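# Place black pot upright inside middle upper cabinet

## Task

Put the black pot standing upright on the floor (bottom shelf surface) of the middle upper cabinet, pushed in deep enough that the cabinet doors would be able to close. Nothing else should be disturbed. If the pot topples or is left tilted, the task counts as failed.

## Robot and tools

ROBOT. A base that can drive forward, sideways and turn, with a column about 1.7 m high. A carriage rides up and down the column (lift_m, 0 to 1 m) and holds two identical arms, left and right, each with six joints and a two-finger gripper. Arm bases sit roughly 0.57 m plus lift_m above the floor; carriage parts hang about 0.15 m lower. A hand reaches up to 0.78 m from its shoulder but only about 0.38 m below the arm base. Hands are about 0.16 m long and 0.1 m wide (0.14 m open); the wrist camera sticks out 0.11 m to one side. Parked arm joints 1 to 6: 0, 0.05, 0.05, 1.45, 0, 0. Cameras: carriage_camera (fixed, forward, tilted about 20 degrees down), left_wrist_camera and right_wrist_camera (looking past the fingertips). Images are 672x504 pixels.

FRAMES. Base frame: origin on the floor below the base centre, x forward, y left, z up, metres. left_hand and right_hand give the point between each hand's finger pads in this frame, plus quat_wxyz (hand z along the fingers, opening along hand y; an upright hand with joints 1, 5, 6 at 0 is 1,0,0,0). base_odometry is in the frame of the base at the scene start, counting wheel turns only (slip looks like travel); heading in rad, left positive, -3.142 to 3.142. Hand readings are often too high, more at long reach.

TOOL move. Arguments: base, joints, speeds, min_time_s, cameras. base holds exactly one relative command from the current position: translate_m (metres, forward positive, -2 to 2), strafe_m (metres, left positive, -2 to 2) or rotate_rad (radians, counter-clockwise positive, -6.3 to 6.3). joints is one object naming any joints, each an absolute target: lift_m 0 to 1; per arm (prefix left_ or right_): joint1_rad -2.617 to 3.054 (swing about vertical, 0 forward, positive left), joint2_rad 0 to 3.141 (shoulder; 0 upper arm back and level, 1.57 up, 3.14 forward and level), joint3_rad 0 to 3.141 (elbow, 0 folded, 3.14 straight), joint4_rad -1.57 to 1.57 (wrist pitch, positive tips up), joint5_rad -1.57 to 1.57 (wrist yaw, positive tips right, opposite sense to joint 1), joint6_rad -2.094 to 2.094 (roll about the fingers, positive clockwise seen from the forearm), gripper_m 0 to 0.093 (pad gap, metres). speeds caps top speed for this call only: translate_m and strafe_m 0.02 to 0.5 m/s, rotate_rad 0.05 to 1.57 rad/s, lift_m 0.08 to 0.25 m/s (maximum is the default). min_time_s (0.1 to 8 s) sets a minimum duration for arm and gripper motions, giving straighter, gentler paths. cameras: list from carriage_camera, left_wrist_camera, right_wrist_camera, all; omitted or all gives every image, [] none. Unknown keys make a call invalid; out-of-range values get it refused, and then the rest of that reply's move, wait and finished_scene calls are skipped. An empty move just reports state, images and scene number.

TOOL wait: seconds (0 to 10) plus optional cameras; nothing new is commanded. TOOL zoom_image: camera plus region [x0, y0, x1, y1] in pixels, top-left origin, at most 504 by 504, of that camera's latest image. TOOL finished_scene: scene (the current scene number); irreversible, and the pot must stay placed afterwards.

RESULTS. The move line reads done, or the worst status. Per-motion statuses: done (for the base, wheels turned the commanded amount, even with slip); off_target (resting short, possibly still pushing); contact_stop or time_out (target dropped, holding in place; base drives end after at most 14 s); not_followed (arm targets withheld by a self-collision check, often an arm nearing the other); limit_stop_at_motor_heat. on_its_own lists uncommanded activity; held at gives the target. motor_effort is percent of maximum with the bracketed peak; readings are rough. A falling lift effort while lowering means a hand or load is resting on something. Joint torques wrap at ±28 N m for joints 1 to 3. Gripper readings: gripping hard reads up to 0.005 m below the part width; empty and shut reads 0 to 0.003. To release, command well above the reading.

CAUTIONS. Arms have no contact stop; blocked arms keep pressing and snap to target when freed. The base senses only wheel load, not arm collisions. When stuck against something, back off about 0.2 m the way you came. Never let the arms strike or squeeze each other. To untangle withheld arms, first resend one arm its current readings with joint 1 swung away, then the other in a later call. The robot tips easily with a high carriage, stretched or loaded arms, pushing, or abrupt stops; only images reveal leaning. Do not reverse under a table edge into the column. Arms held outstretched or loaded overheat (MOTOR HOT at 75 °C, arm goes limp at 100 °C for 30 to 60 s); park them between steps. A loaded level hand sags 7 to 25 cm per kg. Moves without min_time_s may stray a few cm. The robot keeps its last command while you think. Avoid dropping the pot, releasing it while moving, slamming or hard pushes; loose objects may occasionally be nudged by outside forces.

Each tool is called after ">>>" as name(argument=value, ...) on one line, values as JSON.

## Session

>>> move(cameras=["carriage_camera"])

Scene clock: 0.00 s.
Joint torques (N m): no reading
base_odometry: x=+0.000 y=+0.000 heading=+0.000
base_status: not commanded
joint_positions: lift_m=+0.300 left_joint1_rad=+0.004 left_joint2_rad=+0.038 left_joint3_rad=+0.032 left_joint4_rad=+1.473 left_joint5_rad=+0.016 left_joint6_rad=-0.004 left_gripper_m=+0.09396 right_joint1_rad=-0.013 right_joint2_rad=+0.032 right_joint3_rad=+0.046 right_joint4_rad=+1.480 right_joint5_rad=-0.045 right_joint6_rad=-0.037 right_gripper_m=+0.09396
joint_status: not commanded
motor_effort: lift_m=+23 drive_wheels=-2
left_hand: x=+0.2496 y=+0.3008 z=+1.3008 quat_wxyz=(+0.999, +0.008, +0.052, +0.000) (m; base frame)
right_hand: x=+0.2417 y=-0.2960 z=+1.3045 quat_wxyz=(+0.999, -0.023, +0.038, -0.024) (m; base frame)
pictures: carriage_camera

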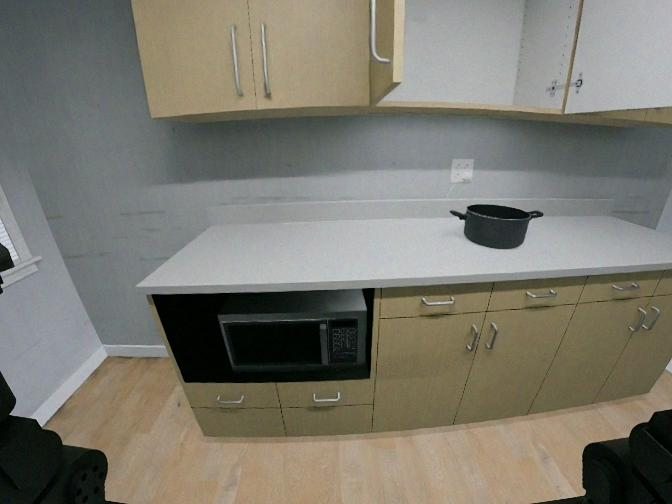

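>>> move(base={"rotate_rad":0.1}, cameras=[])

>>> move(base={"strafe_m":-0.97}, speeds={"strafe_m":0.3}, cameras=["carriage_camera"])

Scene clock: 2.13 s.
Joint torques (N m): left_arm=[-0.1 4.62 5.37 -0.22 0.02 0.03] | right_arm=[-0.03 4.68 4.92 -0.35 0.01 0]
move: done
base_odometry: x=+0.000 y=+0.000 heading=+0.100
base_status: done
joint_positions: lift_m=+0.300 left_joint1_rad=+0.004 left_joint2_rad=+0.038 left_joint3_rad=+0.032 left_joint4_rad=+1.473 left_joint5_rad=+0.016 left_joint6_rad=-0.004 left_gripper_m=+0.09396 right_joint1_rad=-0.013 right_joint2_rad=+0.032 right_joint3_rad=+0.046 right_joint4_rad=+1.480 right_joint5_rad=-0.045 right_joint6_rad=-0.037 right_gripper_m=+0.09396
joint_status: not commanded
motor_effort: lift_m=+23(23) drive_wheels=-5(10)
left_hand: x=+0.2496 y=+0.3008 z=+1.3008 quat_wxyz=(+0.999, +0.008, +0.052, +0.000) (m; base frame)
right_hand: x=+0.2417 y=-0.2960 z=+1.3045 quat_wxyz=(+0.999, -0.023, +0.038, -0.024) (m; base frame)
pictures: none
No camera images: "cameras" was empty.

Scene clock: 6.93 s.
Joint torques (N m): left_arm=[-0.09 4.57 5.38 -0.22 0.03 0.04] | right_arm=[-0.1 4.56 4.94 -0.35 0.03 0.01]
move: done
base_odometry: x=+0.096 y=-0.965 heading=+0.100
base_status: done
joint_positions: lift_m=+0.300 left_joint1_rad=+0.004 left_joint2_rad=+0.038 left_joint3_rad=+0.032 left_joint4_rad=+1.473 left_joint5_rad=+0.016 left_joint6_rad=-0.004 left_gripper_m=+0.09396 right_joint1_rad=-0.013 right_joint2_rad=+0.032 right_joint3_rad=+0.046 right_joint4_rad=+1.480 right_joint5_rad=-0.045 right_joint6_rad=-0.037 right_gripper_m=+0.09396
joint_status: not commanded
motor_effort: lift_m=+23(23) drive_wheels=-3(9)
left_hand: x=+0.2496 y=+0.3008 z=+1.3008 quat_wxyz=(+0.999, +0.008, +0.052, +0.000) (m; base frame)
right_hand: x=+0.2417 y=-0.2959 z=+1.3045 quat_wxyz=(+0.999, -0.023, +0.038, -0.024) (m; base frame)
pictures: carriage_camera

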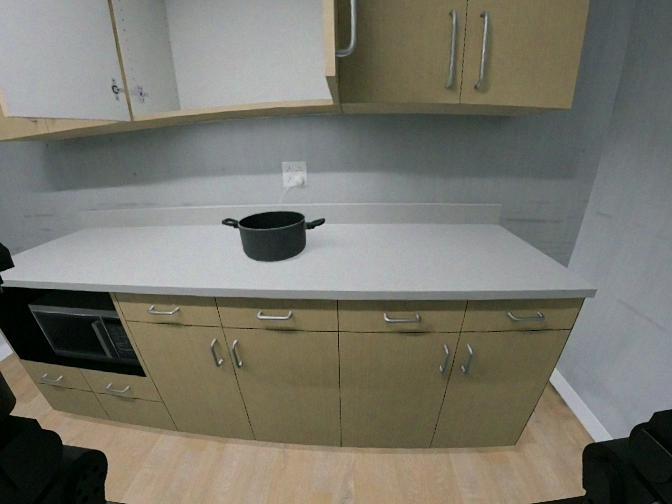

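>>> move(base={"strafe_m":0.26}, joints={"left_joint1_rad":-0.38,"left_joint2_rad":1.7,"left_joint3_rad":1.2,"left_joint4_rad":0.54,"left_joint5_rad":-0.39,"left_joint6_rad":-1.35,"right_joint1_rad":0.38,"right_joint2_rad":1.69,"right_joint3_rad":1.2,"right_joint4_rad":0.51,"right_joint5_rad":0.39,"right_joint6_rad":1.35}, min_time_s=3, cameras=[])

>>> move(base={"translate_m":0.22}, joints={"lift_m":0.15}, speeds={"translate_m":0.1})

Scene clock: 11.40 s.
Joint torques (N m): left_arm=[-0.59 -9.99 9.54 2.24 -0.08 -0.01] | right_arm=[0.25 -8.88 8.9 1.89 0.16 0.07]
move: done
base_odometry: x=+0.070 y=-0.707 heading=+0.100
base_status: done
joint_positions: lift_m=+0.300 left_joint1_rad=-0.374 left_joint2_rad=+1.698 left_joint3_rad=+1.169 left_joint4_rad=+0.541 left_joint5_rad=-0.375 left_joint6_rad=-1.339 left_gripper_m=+0.09398 right_joint1_rad=+0.375 right_joint2_rad=+1.689 right_joint3_rad=+1.164 right_joint4_rad=+0.509 right_joint5_rad=+0.374 right_joint6_rad=+1.335 right_gripper_m=+0.09396
joint_status: all done
motor_effort: lift_m=+23(23) drive_wheels=-3(12)
left_hand: x=+0.7383 y=+0.1687 z=+1.1804 quat_wxyz=(+0.557, -0.438, +0.550, -0.442) (m; base frame)
right_hand: x=+0.7362 y=-0.1688 z=+1.1751 quat_wxyz=(+0.552, +0.439, +0.561, +0.433) (m; base frame)
pictures: none
No camera images: "cameras" was empty.

Scene clock: 14.40 s.
Joint torques (N m): left_arm=[-0.51 -11.17 8.35 2.44 -0.08 0.01] | right_arm=[0.13 -9.87 7.94 2.07 0.16 0.03]
move: done
base_odometry: x=+0.289 y=-0.684 heading=+0.100
base_status: done
joint_positions: lift_m=+0.150 left_joint1_rad=-0.376 left_joint2_rad=+1.709 left_joint3_rad=+1.181 left_joint4_rad=+0.524 left_joint5_rad=-0.379 left_joint6_rad=-1.341 left_gripper_m=+0.09398 right_joint1_rad=+0.376 right_joint2_rad=+1.699 right_joint3_rad=+1.177 right_joint4_rad=+0.493 right_joint5_rad=+0.378 right_joint6_rad=+1.337 right_gripper_m=+0.09396
joint_status: all done
motor_effort: lift_m=+21(22) drive_wheels=-5(11)
left_hand: x=+0.7409 y=+0.1674 z=+1.0270 quat_wxyz=(+0.554, -0.441, +0.555, -0.438) (m; base frame)
right_hand: x=+0.7386 y=-0.1678 z=+1.0231 quat_wxyz=(+0.550, +0.442, +0.564, +0.429) (m; base frame)
pictures: carriage_camera, left_wrist_camera, right_wrist_camera

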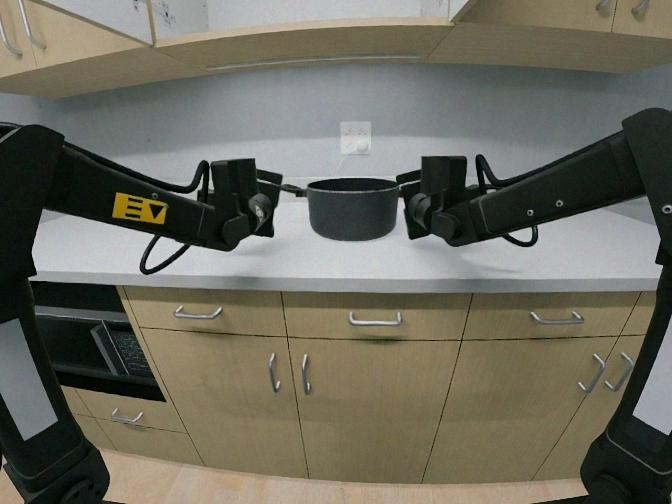

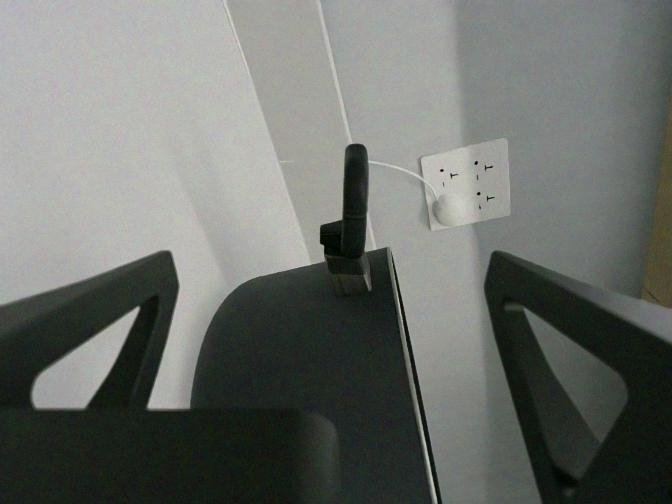

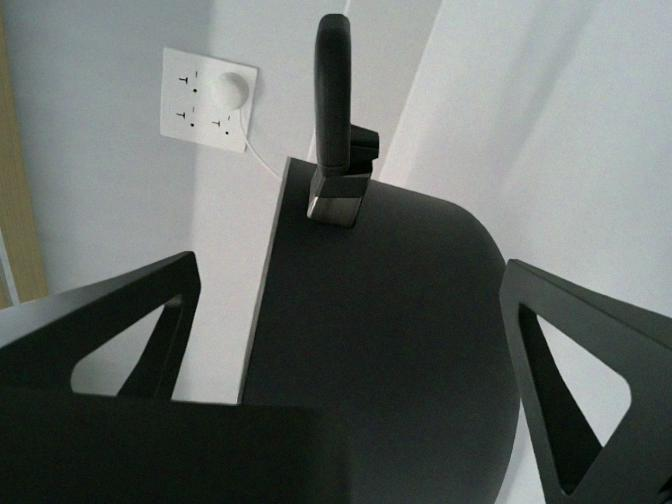

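>>> move(base={"rotate_rad":-0.18}, cameras=[])

>>> move(base={"strafe_m":0.115})

Scene clock: 16.40 s.
Joint torques (N m): left_arm=[-0.59 -11.1 8.43 2.46 0.23 -0.01] | right_arm=[0.18 -9.98 7.83 2.05 0.11 0.06]
move: done
base_odometry: x=+0.289 y=-0.684 heading=-0.079
base_status: done
joint_positions: lift_m=+0.150 left_joint1_rad=-0.374 left_joint2_rad=+1.709 left_joint3_rad=+1.181 left_joint4_rad=+0.522 left_joint5_rad=-0.410 left_joint6_rad=-1.340 left_gripper_m=+0.09398 right_joint1_rad=+0.377 right_joint2_rad=+1.699 right_joint3_rad=+1.177 right_joint4_rad=+0.494 right_joint5_rad=+0.381 right_joint6_rad=+1.337 right_gripper_m=+0.09396
joint_status: not commanded
motor_effort: lift_m=+21(21) drive_wheels=+2(8)
left_hand: x=+0.7409 y=+0.1736 z=+1.0266 quat_wxyz=(+0.561, -0.449, +0.548, -0.427) (m; base frame)
right_hand: x=+0.7385 y=-0.1679 z=+1.0232 quat_wxyz=(+0.551, +0.442, +0.563, +0.429) (m; base frame)
pictures: none
No camera images: "cameras" was empty.

Scene clock: 18.13 s.
Joint torques (N m): left_arm=[-0.5 -11.19 8.42 2.46 0.15 0] | right_arm=[-0.12 -9.94 7.9 2.05 0.12 0.03]
move: done
base_odometry: x=+0.298 y=-0.570 heading=-0.080
base_status: done
joint_positions: lift_m=+0.150 left_joint1_rad=-0.376 left_joint2_rad=+1.709 left_joint3_rad=+1.181 left_joint4_rad=+0.522 left_joint5_rad=-0.401 left_joint6_rad=-1.340 left_gripper_m=+0.09398 right_joint1_rad=+0.380 right_joint2_rad=+1.699 right_joint3_rad=+1.177 right_joint4_rad=+0.494 right_joint5_rad=+0.381 right_joint6_rad=+1.337 right_gripper_m=+0.09396
joint_status: not commanded
motor_effort: lift_m=+21(21) drive_wheels=-7(14)
left_hand: x=+0.7407 y=+0.1711 z=+1.0266 quat_wxyz=(+0.559, -0.447, +0.550, -0.430) (m; base frame)
right_hand: x=+0.7381 y=-0.1664 z=+1.0232 quat_wxyz=(+0.550, +0.441, +0.564, +0.430) (m; base frame)
pictures: carriage_camera, left_wrist_camera, right_wrist_camera

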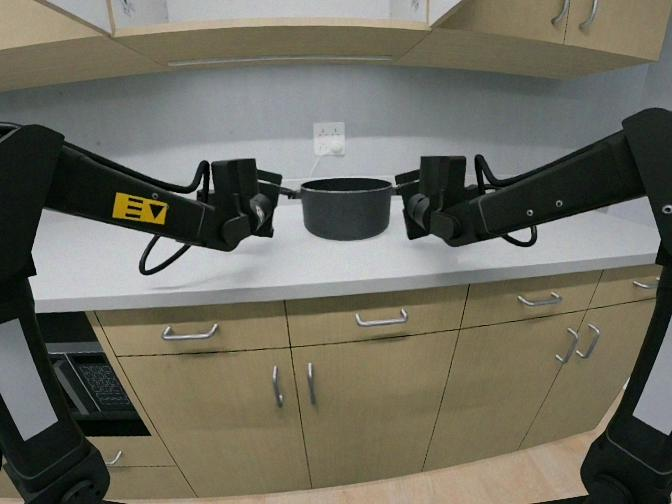

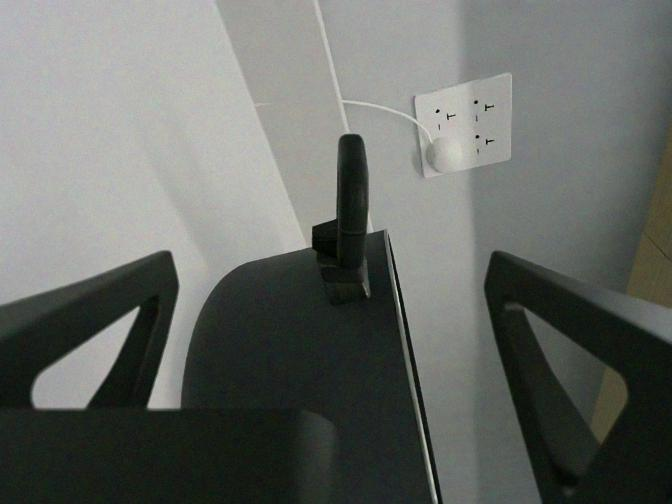

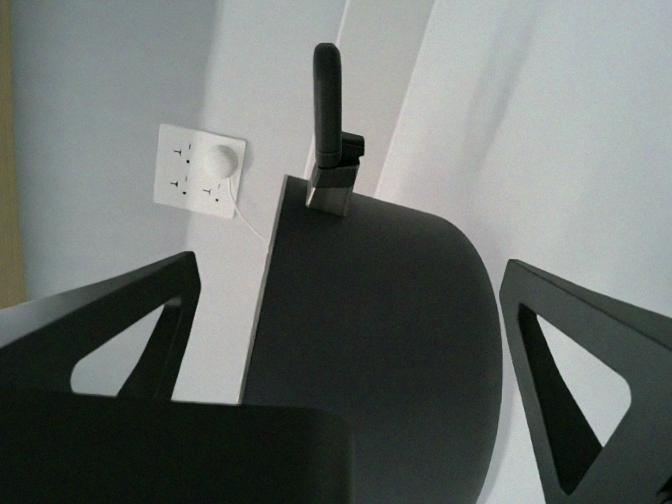

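>>> move(base={"strafe_m":-0.03}, joints={"lift_m":0.158,"left_joint1_rad":-0.41,"left_joint5_rad":-0.41,"right_joint1_rad":0.41,"right_joint5_rad":0.41,"right_joint4_rad":0.53}, min_time_s=1, cameras=[])

>>> move(base={"translate_m":0.1}, speeds={"translate_m":0.08})

Scene clock: 20.43 s.
Joint torques (N m): left_arm=[-0.61 -11.28 8.27 2.41 -0.04 0] | right_arm=[0.21 -10 7.87 2.11 0.16 0.05]
move: done
base_odometry: x=+0.296 y=-0.599 heading=-0.080
base_status: done
joint_positions: lift_m=+0.158 left_joint1_rad=-0.404 left_joint2_rad=+1.710 left_joint3_rad=+1.182 left_joint4_rad=+0.527 left_joint5_rad=-0.401 left_joint6_rad=-1.340 left_gripper_m=+0.09398 right_joint1_rad=+0.406 right_joint2_rad=+1.699 right_joint3_rad=+1.177 right_joint4_rad=+0.509 right_joint5_rad=+0.395 right_joint6_rad=+1.338 right_gripper_m=+0.09396
joint_status: all done
motor_effort: lift_m=+23(27) drive_wheels=-4(11)
left_hand: x=+0.7370 y=+0.1564 z=+1.0355 quat_wxyz=(+0.553, -0.438, +0.555, -0.440) (m; base frame)
right_hand: x=+0.7347 y=-0.1556 z=+1.0341 quat_wxyz=(+0.550, +0.437, +0.562, +0.437) (m; base frame)
pictures: none
No camera images: "cameras" was empty.

Scene clock: 22.40 s.
Joint torques (N m): left_arm=[-0.5 -11.19 8.27 2.4 -0.05 0.01] | right_arm=[0.21 -10.04 7.88 2.1 0.15 0.03]
move: done
base_odometry: x=+0.396 y=-0.607 heading=-0.079
base_status: done
joint_positions: lift_m=+0.158 left_joint1_rad=-0.406 left_joint2_rad=+1.710 left_joint3_rad=+1.182 left_joint4_rad=+0.527 left_joint5_rad=-0.401 left_joint6_rad=-1.340 left_gripper_m=+0.09398 right_joint1_rad=+0.406 right_joint2_rad=+1.699 right_joint3_rad=+1.177 right_joint4_rad=+0.511 right_joint5_rad=+0.397 right_joint6_rad=+1.338 right_gripper_m=+0.09396
joint_status: not commanded
motor_effort: lift_m=+23(23) drive_wheels=+0(11)
left_hand: x=+0.7368 y=+0.1557 z=+1.0355 quat_wxyz=(+0.553, -0.438, +0.555, -0.440) (m; base frame)
right_hand: x=+0.7346 y=-0.1555 z=+1.0347 quat_wxyz=(+0.551, +0.437, +0.561, +0.438) (m; base frame)
pictures: carriage_camera, left_wrist_camera, right_wrist_camera

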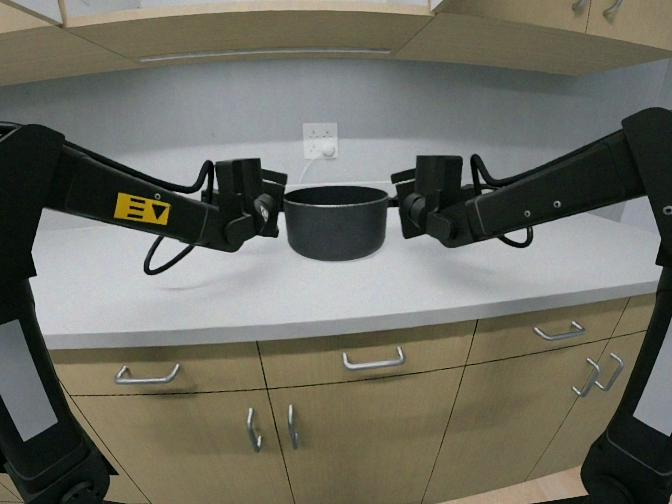

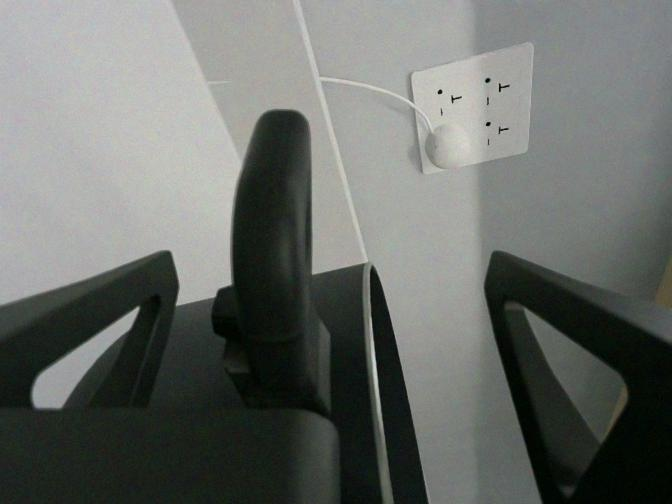

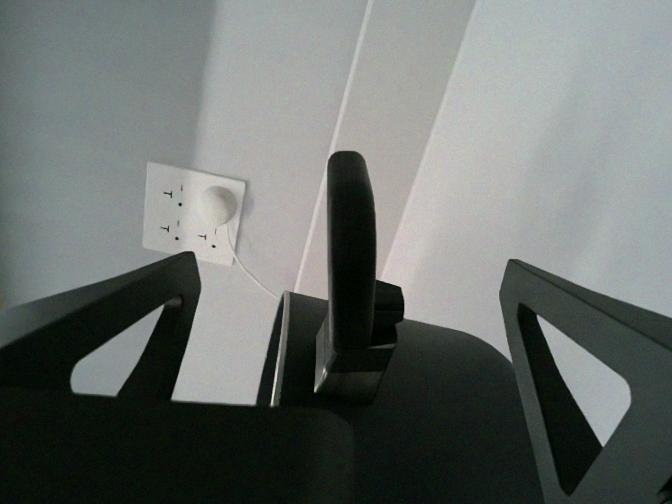

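>>> move(joints={"left_joint2_rad":1.745,"left_joint4_rad":0.56,"left_joint1_rad":-0.38,"left_joint5_rad":-0.39}, min_time_s=1, cameras=[])

>>> move(base={"translate_m":0.04}, speeds={"translate_m":0.05})

Scene clock: 24.40 s.
Joint torques (N m): left_arm=[0.39 -10.24 8.18 2.6 0.13 0] | right_arm=[0.21 -10 7.79 2.09 0.17 0.06]
move: done
base_odometry: x=+0.396 y=-0.607 heading=-0.079
base_status: not commanded
joint_positions: lift_m=+0.158 left_joint1_rad=-0.385 left_joint2_rad=+1.742 left_joint3_rad=+1.182 left_joint4_rad=+0.530 left_joint5_rad=-0.401 left_joint6_rad=-1.340 left_gripper_m=+0.09398 right_joint1_rad=+0.406 right_joint2_rad=+1.699 right_joint3_rad=+1.177 right_joint4_rad=+0.511 right_joint5_rad=+0.397 right_joint6_rad=+1.338 right_gripper_m=+0.09396
joint_status: all done
motor_effort: lift_m=+23(23) drive_wheels=-5(6)
left_hand: x=+0.7452 y=+0.1643 z=+1.0197 quat_wxyz=(+0.553, -0.447, +0.560, -0.425) (m; base frame)
right_hand: x=+0.7346 y=-0.1555 z=+1.0347 quat_wxyz=(+0.551, +0.437, +0.561, +0.438) (m; base frame)
pictures: none
No camera images: "cameras" was empty.

Scene clock: 25.70 s.
Joint torques (N m): left_arm=[0.02 -10.4 8.21 2.51 0.15 0.02] | right_arm=[0.12 -10.11 7.94 2.09 0.15 0.04]
move: done
base_odometry: x=+0.436 y=-0.610 heading=-0.079
base_status: done
joint_positions: lift_m=+0.158 left_joint1_rad=-0.381 left_joint2_rad=+1.742 left_joint3_rad=+1.182 left_joint4_rad=+0.537 left_joint5_rad=-0.402 left_joint6_rad=-1.343 left_gripper_m=+0.09398 right_joint1_rad=+0.407 right_joint2_rad=+1.699 right_joint3_rad=+1.177 right_joint4_rad=+0.512 right_joint5_rad=+0.398 right_joint6_rad=+1.338 right_gripper_m=+0.09396
joint_status: not commanded
motor_effort: lift_m=+23(23) drive_wheels=-6(9)
left_hand: x=+0.7459 y=+0.1663 z=+1.0209 quat_wxyz=(+0.554, -0.448, +0.557, -0.427) (m; base frame)
right_hand: x=+0.7345 y=-0.1555 z=+1.0349 quat_wxyz=(+0.551, +0.437, +0.560, +0.438) (m; base frame)
pictures: carriage_camera, left_wrist_camera, right_wrist_camera

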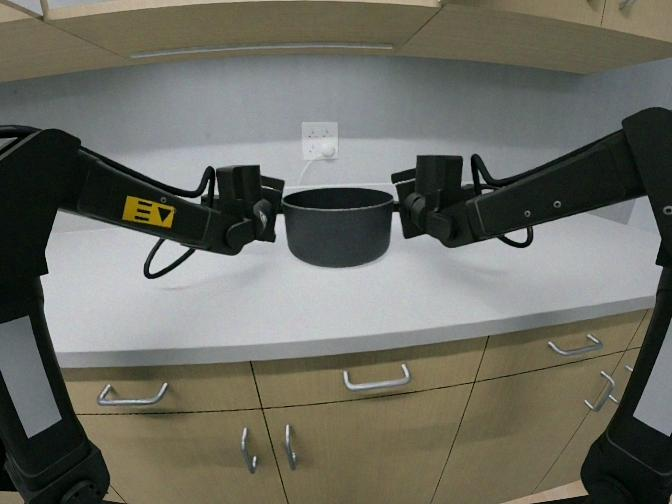

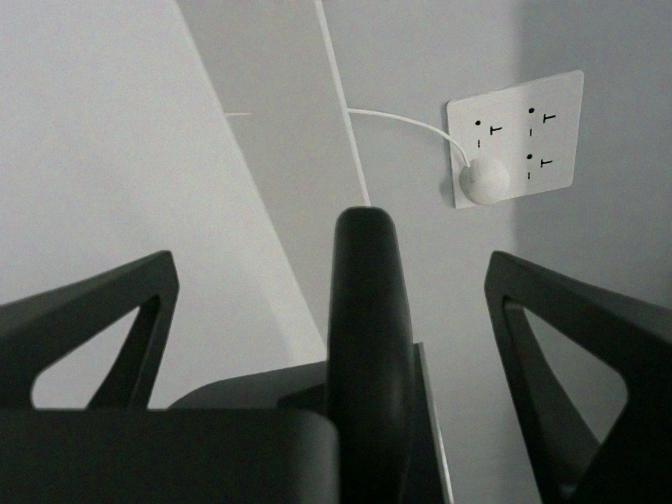

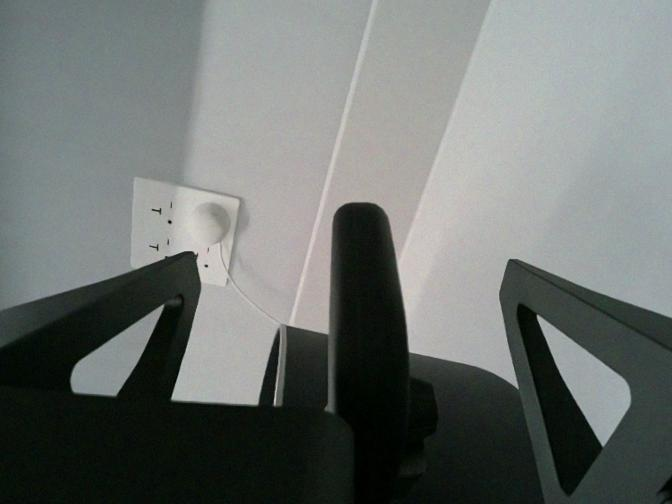

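>>> move(joints={"lift_m":0.164}, cameras=[])

>>> move(joints={"left_gripper_m":0.03,"right_gripper_m":0.03}, min_time_s=2, cameras=[])

>>> move(joints={"left_gripper_m":0.008,"right_gripper_m":0.008}, min_time_s=2)

Scene clock: 27.20 s.
Joint torques (N m): left_arm=[0.12 -10.95 8.27 2.5 0.12 0.04] | right_arm=[0.1 -10.14 7.88 2 0.13 0.06]
move: done
base_odometry: x=+0.436 y=-0.610 heading=-0.079
base_status: not commanded
joint_positions: lift_m=+0.164 left_joint1_rad=-0.381 left_joint2_rad=+1.748 left_joint3_rad=+1.182 left_joint4_rad=+0.539 left_joint5_rad=-0.402 left_joint6_rad=-1.343 left_gripper_m=+0.09398 right_joint1_rad=+0.407 right_joint2_rad=+1.700 right_joint3_rad=+1.178 right_joint4_rad=+0.518 right_joint5_rad=+0.398 right_joint6_rad=+1.338 right_gripper_m=+0.09396
joint_status: all done
motor_effort: lift_m=+24(28) drive_wheels=+0(6)
left_hand: x=+0.7467 y=+0.1660 z=+1.0247 quat_wxyz=(+0.554, -0.448, +0.558, -0.426) (m; base frame)
right_hand: x=+0.7346 y=-0.1554 z=+1.0422 quat_wxyz=(+0.552, +0.436, +0.558, +0.440) (m; base frame)
pictures: none
No camera images: "cameras" was empty.

Scene clock: 29.50 s.
Joint torques (N m): left_arm=[0.02 -10.92 8.24 2.45 0.15 0.04] | right_arm=[0.09 -10.18 7.79 2.5 0.02 0.03]
move: done
base_odometry: x=+0.436 y=-0.610 heading=-0.079
base_status: not commanded
joint_positions: lift_m=+0.164 left_joint1_rad=-0.381 left_joint2_rad=+1.748 left_joint3_rad=+1.182 left_joint4_rad=+0.544 left_joint5_rad=-0.402 left_joint6_rad=-1.344 left_gripper_m=+0.03014 right_joint1_rad=+0.407 right_joint2_rad=+1.700 right_joint3_rad=+1.178 right_joint4_rad=+0.473 right_joint5_rad=+0.408 right_joint6_rad=+1.338 right_gripper_m=+0.03013
joint_status: all done
motor_effort: lift_m=+24(24) drive_wheels=+2(6)
left_hand: x=+0.7468 y=+0.1660 z=+1.0257 quat_wxyz=(+0.554, -0.448, +0.556, -0.428) (m; base frame)
right_hand: x=+0.7344 y=-0.1573 z=+1.0318 quat_wxyz=(+0.547, +0.443, +0.571, +0.423) (m; base frame)
pictures: none
No camera images: "cameras" was empty.

Scene clock: 31.80 s.
Joint torques (N m): left_arm=[-0.35 -10.89 8.24 2.6 0.1 -0.05] | right_arm=[0.16 -10.35 7.88 2.54 0 0.25]
move: off_target
base_odometry: x=+0.436 y=-0.610 heading=-0.079
base_status: not commanded
joint_positions: lift_m=+0.164 left_joint1_rad=-0.377 left_joint2_rad=+1.748 left_joint3_rad=+1.182 left_joint4_rad=+0.532 left_joint5_rad=-0.397 left_joint6_rad=-1.336 left_gripper_m=+0.02055 right_joint1_rad=+0.406 right_joint2_rad=+1.703 right_joint3_rad=+1.178 right_joint4_rad=+0.469 right_joint5_rad=+0.413 right_joint6_rad=+1.318 right_gripper_m=+0.02168
joint_status: left_gripper_m off_target (ended at +0.02056, target +0.00800); right_gripper_m off_target (ended at +0.02170, target +0.00800)
motor_effort: lift_m=+24(24) drive_wheels=+0(2)
left_hand: x=+0.7472 y=+0.1671 z=+1.0230 quat_wxyz=(+0.554, -0.447, +0.562, -0.422) (m; base frame)
right_hand: x=+0.7349 y=-0.1581 z=+1.0295 quat_wxyz=(+0.551, +0.440, +0.576, +0.414) (m; base frame)
pictures: carriage_camera, left_wrist_camera, right_wrist_camera

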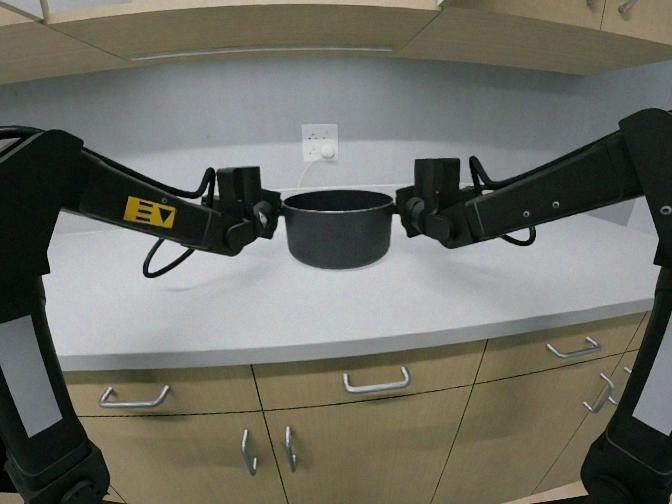

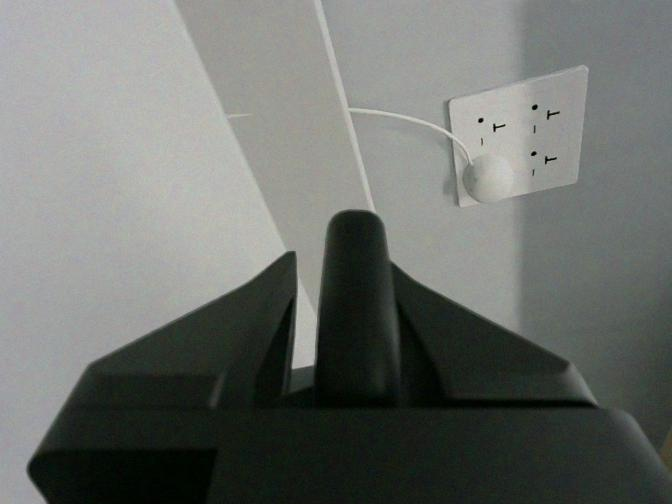

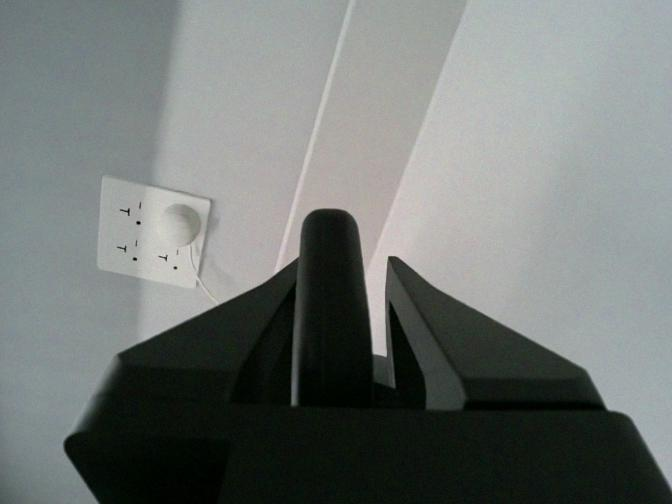

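>>> move(joints={"lift_m":0.23,"left_joint4_rad":0.66,"right_joint4_rad":0.65,"left_gripper_m":0.012,"right_gripper_m":0.012}, speeds={"lift_m":0.08}, cameras=["carriage_camera"])

>>> move(base={"translate_m":-0.5}, speeds={"translate_m":0.15}, cameras=[])

>>> move(base={"rotate_rad":0.165}, joints={"lift_m":0.83}, speeds={"lift_m":0.15,"rotate_rad":0.15}, cameras=["carriage_camera"])

Scene clock: 33.67 s.
Joint torques (N m): left_arm=[-0.49 -14.12 8.84 3.75 0.04 0.08] | right_arm=[0.59 -13.74 8.39 3.72 -0.01 0.27]
move: off_target
base_odometry: x=+0.436 y=-0.610 heading=-0.079
base_status: not commanded
joint_positions: lift_m=+0.230 left_joint1_rad=-0.376 left_joint2_rad=+1.777 left_joint3_rad=+1.175 left_joint4_rad=+0.528 left_joint5_rad=-0.394 left_joint6_rad=-1.347 left_gripper_m=+0.02031 right_joint1_rad=+0.401 right_joint2_rad=+1.733 right_joint3_rad=+1.169 right_joint4_rad=+0.481 right_joint5_rad=+0.414 right_joint6_rad=+1.318 right_gripper_m=+0.02115
joint_status: left_joint4_rad off_target (ended at +0.528, target +0.660); left_gripper_m off_target (ended at +0.02031, target +0.01200); right_joint4_rad off_target (ended at +0.481, target +0.650); right_gripper_m off_target (ended at +0.02115, target +0.01200); the others done
motor_effort: lift_m=+25(29) drive_wheels=+1(5)
left_hand: x=+0.7511 y=+0.1660 z=+1.0694 quat_wxyz=(+0.544, -0.453, +0.573, -0.413) (m; base frame)
right_hand: x=+0.7397 y=-0.1592 z=+1.0781 quat_wxyz=(+0.547, +0.444, +0.584, +0.403) (m; base frame)
pictures: carriage_camera

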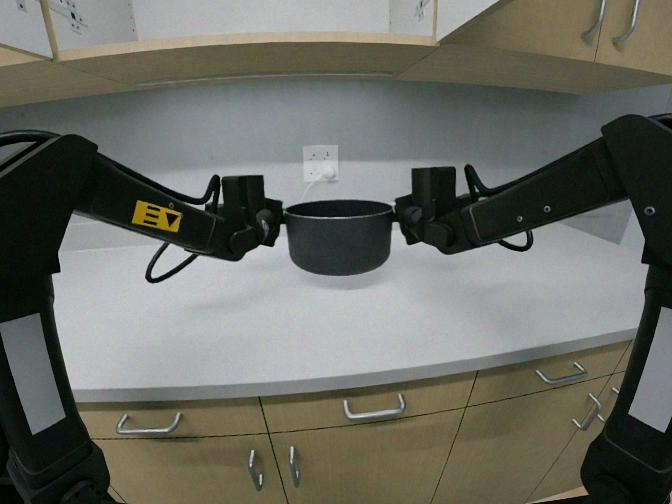

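Scene clock: 37.97 s.
Joint torques (N m): left_arm=[-0.57 -14.12 8.9 3.75 0.03 0.07] | right_arm=[0.58 -13.72 8.39 3.75 -0.01 0.23]
move: done
base_odometry: x=-0.063 y=-0.571 heading=-0.079
base_status: done
joint_positions: lift_m=+0.230 left_joint1_rad=-0.375 left_joint2_rad=+1.777 left_joint3_rad=+1.175 left_joint4_rad=+0.528 left_joint5_rad=-0.392 left_joint6_rad=-1.347 left_gripper_m=+0.02031 right_joint1_rad=+0.401 right_joint2_rad=+1.733 right_joint3_rad=+1.169 right_joint4_rad=+0.480 right_joint5_rad=+0.414 right_joint6_rad=+1.318 right_gripper_m=+0.02114
joint_status: not commanded
motor_effort: lift_m=+25(25) drive_wheels=-3(13)
left_hand: x=+0.7513 y=+0.1662 z=+1.0693 quat_wxyz=(+0.543, -0.453, +0.574, -0.413) (m; base frame)
right_hand: x=+0.7398 y=-0.1594 z=+1.0780 quat_wxyz=(+0.547, +0.444, +0.584, +0.403) (m; base frame)
pictures: none
No camera images: "cameras" was empty.

Scene clock: 42.53 s.
Joint torques (N m): left_arm=[-0.69 -15.28 9.06 3.73 -0.02 0.14] | right_arm=[0.79 -14.3 8.96 3.72 -0.03 0.26]
move: done
base_odometry: x=-0.063 y=-0.571 heading=+0.086
base_status: done
joint_positions: lift_m=+0.830 left_joint1_rad=-0.373 left_joint2_rad=+1.787 left_joint3_rad=+1.172 left_joint4_rad=+0.530 left_joint5_rad=-0.386 left_joint6_rad=-1.354 left_gripper_m=+0.02028 right_joint1_rad=+0.400 right_joint2_rad=+1.738 right_joint3_rad=+1.162 right_joint4_rad=+0.484 right_joint5_rad=+0.415 right_joint6_rad=+1.319 right_gripper_m=+0.02108
joint_status: all done
motor_effort: lift_m=+25(29) drive_wheels=-7(9)
left_hand: x=+0.7526 y=+0.1654 z=+1.6633 quat_wxyz=(+0.539, -0.455, +0.576, -0.413) (m; base frame)
right_hand: x=+0.7400 y=-0.1600 z=+1.6732 quat_wxyz=(+0.546, +0.445, +0.587, +0.400) (m; base frame)
pictures: carriage_camera

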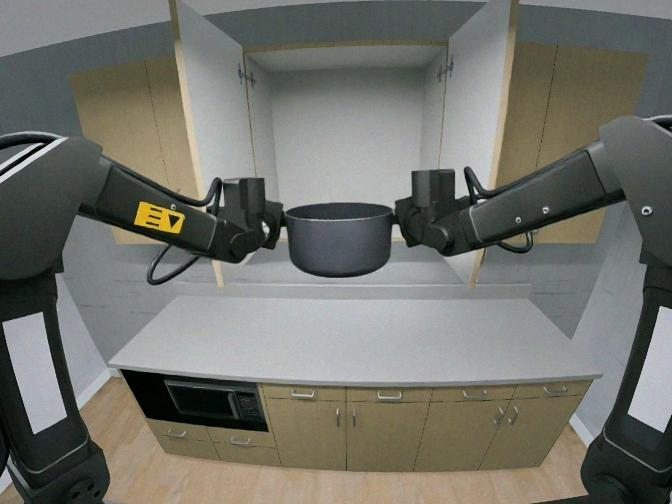

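>>> move(base={"rotate_rad":-0.03}, cameras=[])

>>> move(base={"translate_m":0.4}, speeds={"translate_m":0.13}, cameras=["carriage_camera"])

Scene clock: 44.50 s.
Joint torques (N m): left_arm=[-0.92 -15.17 9.09 3.75 -0.04 0.13] | right_arm=[0.59 -14.2 8.9 3.73 0.01 0.26]
move: done
base_odometry: x=-0.063 y=-0.571 heading=+0.057
base_status: done
joint_positions: lift_m=+0.830 left_joint1_rad=-0.372 left_joint2_rad=+1.787 left_joint3_rad=+1.172 left_joint4_rad=+0.530 left_joint5_rad=-0.384 left_joint6_rad=-1.354 left_gripper_m=+0.02027 right_joint1_rad=+0.400 right_joint2_rad=+1.738 right_joint3_rad=+1.162 right_joint4_rad=+0.482 right_joint5_rad=+0.413 right_joint6_rad=+1.319 right_gripper_m=+0.02106
joint_status: not commanded
motor_effort: lift_m=+24(25) drive_wheels=-7(12)
left_hand: x=+0.7528 y=+0.1658 z=+1.6632 quat_wxyz=(+0.539, -0.455, +0.577, -0.413) (m; base frame)
right_hand: x=+0.7400 y=-0.1596 z=+1.6729 quat_wxyz=(+0.545, +0.445, +0.587, +0.400) (m; base frame)
pictures: none
No camera images: "cameras" was empty.

Scene clock: 48.50 s.
Joint torques (N m): left_arm=[-0.87 -15.15 9.07 3.76 -0.04 0.14] | right_arm=[0.64 -14.26 8.92 3.72 0.01 0.27]
move: done
base_odometry: x=+0.336 y=-0.548 heading=+0.058
base_status: done
joint_positions: lift_m=+0.830 left_joint1_rad=-0.372 left_joint2_rad=+1.787 left_joint3_rad=+1.172 left_joint4_rad=+0.529 left_joint5_rad=-0.384 left_joint6_rad=-1.354 left_gripper_m=+0.02027 right_joint1_rad=+0.400 right_joint2_rad=+1.738 right_joint3_rad=+1.162 right_joint4_rad=+0.482 right_joint5_rad=+0.413 right_joint6_rad=+1.319 right_gripper_m=+0.02106
joint_status: not commanded
motor_effort: lift_m=+24(25) drive_wheels=-8(11)
left_hand: x=+0.7528 y=+0.1658 z=+1.6630 quat_wxyz=(+0.538, -0.455, +0.577, -0.413) (m; base frame)
right_hand: x=+0.7400 y=-0.1596 z=+1.6729 quat_wxyz=(+0.545, +0.445, +0.587, +0.400) (m; base frame)
pictures: carriage_camera

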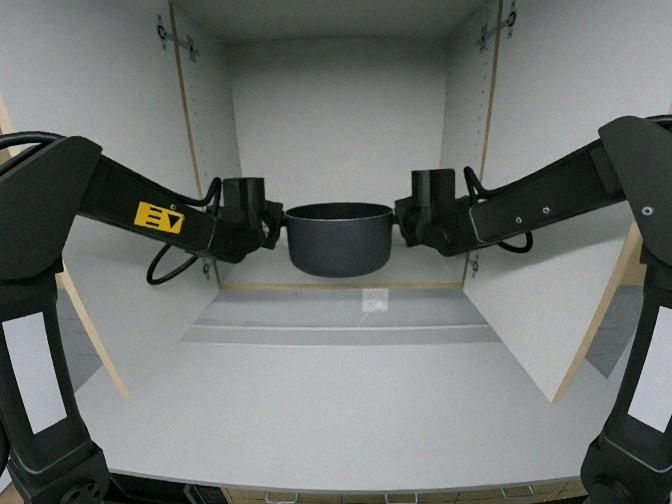

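>>> move(base={"translate_m":0.17}, speeds={"translate_m":0.1}, cameras=[])

>>> move(base={"translate_m":0.065}, joints={"lift_m":0.735}, speeds={"translate_m":0.03,"lift_m":0.08})

Scene clock: 51.53 s.
Joint torques (N m): left_arm=[-0.75 -15.65 9.35 3.77 -0.04 0.17] | right_arm=[0.7 -14.86 8.88 3.78 0.01 0.28]
move: contact_stop
base_odometry: x=+0.499 y=-0.538 heading=+0.052
base_status: translate_m contact_stop (by the wheels' count: +0.163 of +0.170)
joint_positions: lift_m=+0.830 left_joint1_rad=-0.372 left_joint2_rad=+1.792 left_joint3_rad=+1.168 left_joint4_rad=+0.528 left_joint5_rad=-0.384 left_joint6_rad=-1.356 left_gripper_m=+0.02024 right_joint1_rad=+0.400 right_joint2_rad=+1.743 right_joint3_rad=+1.162 right_joint4_rad=+0.479 right_joint5_rad=+0.414 right_joint6_rad=+1.319 right_gripper_m=+0.02100
joint_status: not commanded
motor_effort: lift_m=+24(25) drive_wheels=+15(79)
left_hand: x=+0.7530 y=+0.1655 z=+1.6586 quat_wxyz=(+0.536, -0.456, +0.580, -0.411) (m; base frame)
right_hand: x=+0.7407 y=-0.1596 z=+1.6694 quat_wxyz=(+0.544, +0.446, +0.590, +0.397) (m; base frame)
pictures: none
No camera images: "cameras" was empty.

not run: a stop came earlier in this reply.

>>> move(base={"translate_m":-0.012}, speeds={"translate_m":0.05}, cameras=["carriage_camera"])

>>> move(joints={"lift_m":0.74}, speeds={"lift_m":0.08})

Scene clock: 53.70 s.
Joint torques (N m): left_arm=[-0.84 -15.65 9.36 3.76 -0.07 0.15] | right_arm=[0.72 -14.86 8.96 3.79 -0.01 0.26]
move: done
base_odometry: x=+0.487 y=-0.539 heading=+0.052
base_status: done
joint_positions: lift_m=+0.830 left_joint1_rad=-0.372 left_joint2_rad=+1.792 left_joint3_rad=+1.168 left_joint4_rad=+0.528 left_joint5_rad=-0.383 left_joint6_rad=-1.356 left_gripper_m=+0.02024 right_joint1_rad=+0.400 right_joint2_rad=+1.744 right_joint3_rad=+1.162 right_joint4_rad=+0.480 right_joint5_rad=+0.415 right_joint6_rad=+1.319 right_gripper_m=+0.02100
joint_status: not commanded
motor_effort: lift_m=+24(25) drive_wheels=+0(11)
left_hand: x=+0.7530 y=+0.1654 z=+1.6585 quat_wxyz=(+0.536, -0.456, +0.580, -0.411) (m; base frame)
right_hand: x=+0.7408 y=-0.1596 z=+1.6692 quat_wxyz=(+0.544, +0.446, +0.590, +0.397) (m; base frame)
pictures: carriage_camera

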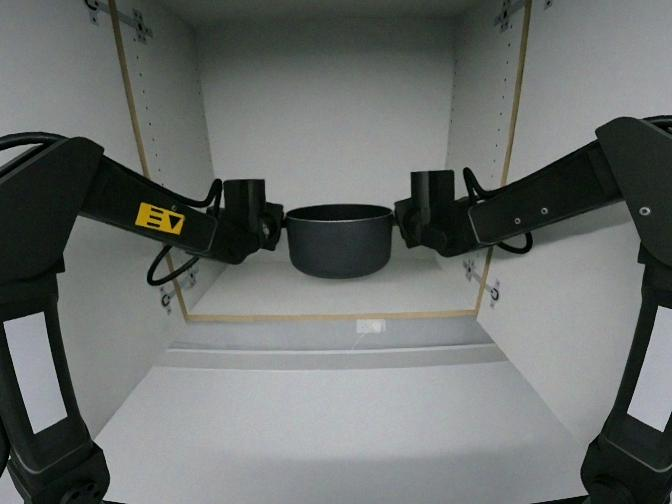

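Scene clock: 55.23 s.
Joint torques (N m): left_arm=[-0.84 -15.69 9.44 3.81 -0.06 0.18] | right_arm=[0.7 -14.9 8.88 3.78 -0.01 0.24]
move: done
base_odometry: x=+0.487 y=-0.539 heading=+0.052
base_status: not commanded
joint_positions: lift_m=+0.740 left_joint1_rad=-0.372 left_joint2_rad=+1.792 left_joint3_rad=+1.168 left_joint4_rad=+0.525 left_joint5_rad=-0.383 left_joint6_rad=-1.356 left_gripper_m=+0.02024 right_joint1_rad=+0.400 right_joint2_rad=+1.744 right_joint3_rad=+1.162 right_joint4_rad=+0.477 right_joint5_rad=+0.415 right_joint6_rad=+1.319 right_gripper_m=+0.02100
joint_status: all done
motor_effort: lift_m=+22(23) drive_wheels=-3(5)
left_hand: x=+0.7529 y=+0.1654 z=+1.5680 quat_wxyz=(+0.535, -0.456, +0.581, -0.410) (m; base frame)
right_hand: x=+0.7407 y=-0.1597 z=+1.5787 quat_wxyz=(+0.543, +0.446, +0.591, +0.396) (m; base frame)
pictures: carriage_camera, left_wrist_camera, right_wrist_camera

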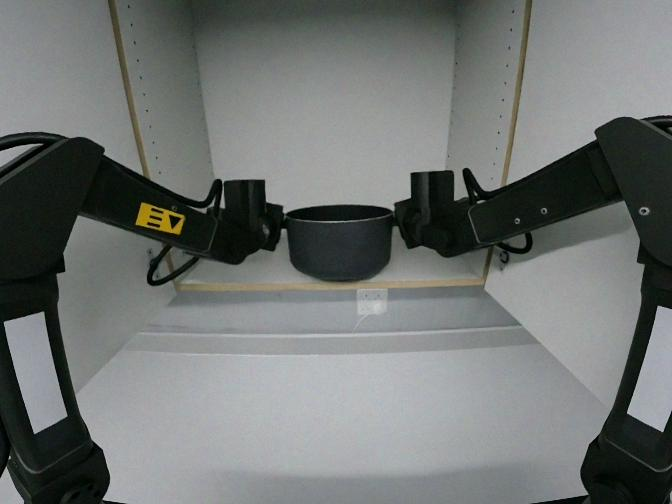

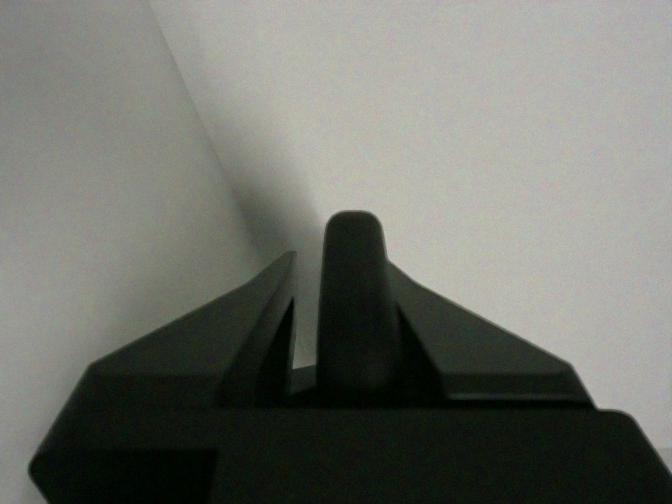

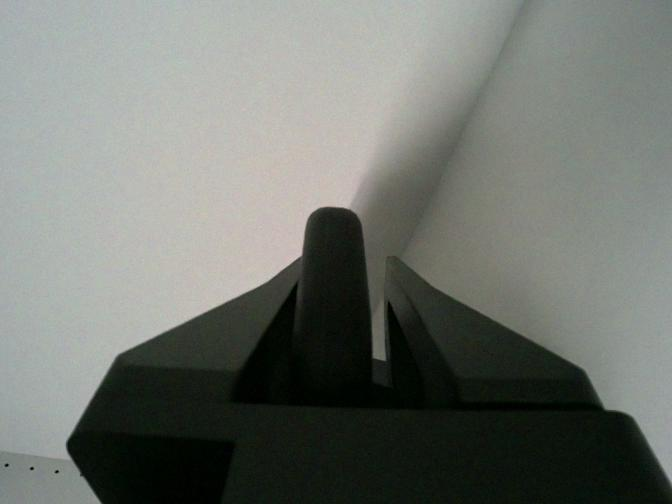

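>>> move(base={"translate_m":0.085}, speeds={"translate_m":0.03}, cameras=["carriage_camera"])

Scene clock: 58.90 s.
Joint torques (N m): left_arm=[-0.79 -15.68 9.42 3.79 -0.05 0.17] | right_arm=[0.7 -14.9 8.94 3.74 -0.01 0.25]
move: done
base_odometry: x=+0.572 y=-0.534 heading=+0.052
base_status: done
joint_positions: lift_m=+0.740 left_joint1_rad=-0.372 left_joint2_rad=+1.792 left_joint3_rad=+1.168 left_joint4_rad=+0.527 left_joint5_rad=-0.383 left_joint6_rad=-1.356 left_gripper_m=+0.02024 right_joint1_rad=+0.400 right_joint2_rad=+1.744 right_joint3_rad=+1.162 right_joint4_rad=+0.479 right_joint5_rad=+0.415 right_joint6_rad=+1.319 right_gripper_m=+0.02100
joint_status: not commanded
motor_effort: lift_m=+23(23) drive_wheels=+0(8)
left_hand: x=+0.7529 y=+0.1654 z=+1.5686 quat_wxyz=(+0.536, -0.456, +0.580, -0.410) (m; base frame)
right_hand: x=+0.7408 y=-0.1597 z=+1.5793 quat_wxyz=(+0.544, +0.446, +0.590, +0.397) (m; base frame)
pictures: carriage_camera

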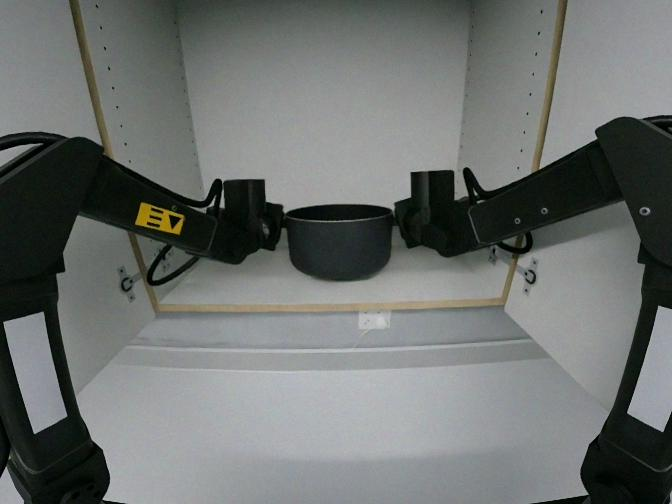

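>>> move(base={"translate_m":0.02}, speeds={"translate_m":0.03}, cameras=[])

>>> move(joints={"lift_m":0.715}, speeds={"lift_m":0.08}, cameras=[])

>>> move(joints={"lift_m":0.703}, speeds={"lift_m":0.08}, cameras=[])

>>> move(joints={"lift_m":0.692}, speeds={"lift_m":0.08}, cameras=["carriage_camera"])

Scene clock: 60.93 s.
Joint torques (N m): left_arm=[-0.83 -15.73 9.39 3.76 -0.06 0.17] | right_arm=[0.65 -15.04 8.98 3.76 -0.01 0.24]
move: done
base_odometry: x=+0.592 y=-0.533 heading=+0.053
base_status: done
joint_positions: lift_m=+0.740 left_joint1_rad=-0.372 left_joint2_rad=+1.792 left_joint3_rad=+1.168 left_joint4_rad=+0.528 left_joint5_rad=-0.383 left_joint6_rad=-1.356 left_gripper_m=+0.02024 right_joint1_rad=+0.400 right_joint2_rad=+1.744 right_joint3_rad=+1.162 right_joint4_rad=+0.479 right_joint5_rad=+0.415 right_joint6_rad=+1.319 right_gripper_m=+0.02100
joint_status: not commanded
motor_effort: lift_m=+23(23) drive_wheels=-4(9)
left_hand: x=+0.7530 y=+0.1654 z=+1.5687 quat_wxyz=(+0.536, -0.456, +0.580, -0.411) (m; base frame)
right_hand: x=+0.7408 y=-0.1596 z=+1.5793 quat_wxyz=(+0.544, +0.446, +0.590, +0.397) (m; base frame)
pictures: none
No camera images: "cameras" was empty.

Scene clock: 61.60 s.
Joint torques (N m): left_arm=[-0.81 -15.83 9.42 3.71 -0.06 0.16] | right_arm=[0.73 -14.93 9.03 3.69 -0.02 0.26]
move: done
base_odometry: x=+0.592 y=-0.533 heading=+0.053
base_status: not commanded
joint_positions: lift_m=+0.715 left_joint1_rad=-0.372 left_joint2_rad=+1.792 left_joint3_rad=+1.168 left_joint4_rad=+0.531 left_joint5_rad=-0.383 left_joint6_rad=-1.355 left_gripper_m=+0.02024 right_joint1_rad=+0.400 right_joint2_rad=+1.744 right_joint3_rad=+1.162 right_joint4_rad=+0.484 right_joint5_rad=+0.415 right_joint6_rad=+1.319 right_gripper_m=+0.02100
joint_status: all done
motor_effort: lift_m=+23(23) drive_wheels=+1(6)
left_hand: x=+0.7530 y=+0.1654 z=+1.5446 quat_wxyz=(+0.537, -0.455, +0.579, -0.412) (m; base frame)
right_hand: x=+0.7409 y=-0.1596 z=+1.5553 quat_wxyz=(+0.545, +0.445, +0.589, +0.398) (m; base frame)
pictures: none
No camera images: "cameras" was empty.

Scene clock: 62.17 s.
Joint torques (N m): left_arm=[-0.79 -15.64 9.37 3.28 -0.05 0.02] | right_arm=[0.68 -14.98 9.05 3.32 -0.03 0.36]
move: done
base_odometry: x=+0.592 y=-0.533 heading=+0.053
base_status: not commanded
joint_positions: lift_m=+0.703 left_joint1_rad=-0.372 left_joint2_rad=+1.792 left_joint3_rad=+1.168 left_joint4_rad=+0.571 left_joint5_rad=-0.383 left_joint6_rad=-1.345 left_gripper_m=+0.02024 right_joint1_rad=+0.400 right_joint2_rad=+1.744 right_joint3_rad=+1.162 right_joint4_rad=+0.519 right_joint5_rad=+0.415 right_joint6_rad=+1.311 right_gripper_m=+0.02100
joint_status: all done
motor_effort: lift_m=+22(22) drive_wheels=-4(5)
left_hand: x=+0.7536 y=+0.1651 z=+1.5418 quat_wxyz=(+0.546, -0.449, +0.568, -0.421) (m; base frame)
right_hand: x=+0.7415 y=-0.1594 z=+1.5516 quat_wxyz=(+0.553, +0.441, +0.579, +0.407) (m; base frame)
pictures: none
No camera images: "cameras" was empty.

Scene clock: 62.67 s.
Joint torques (N m): left_arm=[-0.8 -15.45 9.43 2.92 -0.04 -0.1] | right_arm=[0.79 -14.9 8.96 2.97 -0.05 0.44]
move: done
base_odometry: x=+0.592 y=-0.533 heading=+0.053
base_status: not commanded
joint_positions: lift_m=+0.692 left_joint1_rad=-0.372 left_joint2_rad=+1.789 left_joint3_rad=+1.168 left_joint4_rad=+0.602 left_joint5_rad=-0.385 left_joint6_rad=-1.333 left_gripper_m=+0.02023 right_joint1_rad=+0.400 right_joint2_rad=+1.744 right_joint3_rad=+1.162 right_joint4_rad=+0.550 right_joint5_rad=+0.415 right_joint6_rad=+1.302 right_gripper_m=+0.02100
joint_status: all done
motor_effort: lift_m=+21(22) drive_wheels=-1(5)
left_hand: x=+0.7535 y=+0.1655 z=+1.5395 quat_wxyz=(+0.555, -0.443, +0.559, -0.428) (m; base frame)
right_hand: x=+0.7418 y=-0.1593 z=+1.5480 quat_wxyz=(+0.560, +0.435, +0.570, +0.414) (m; base frame)
pictures: carriage_camera

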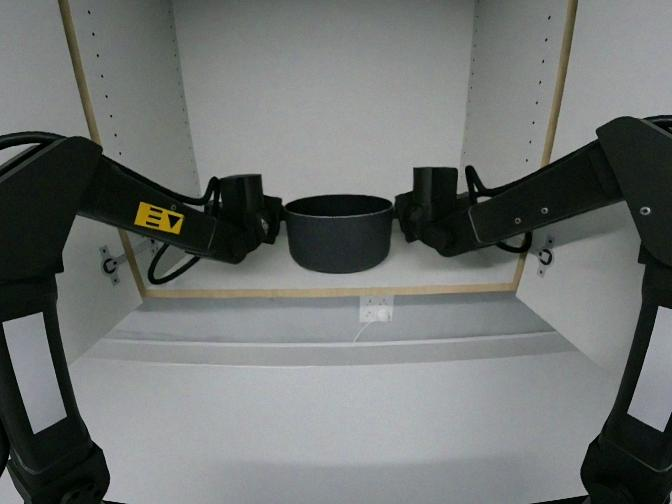

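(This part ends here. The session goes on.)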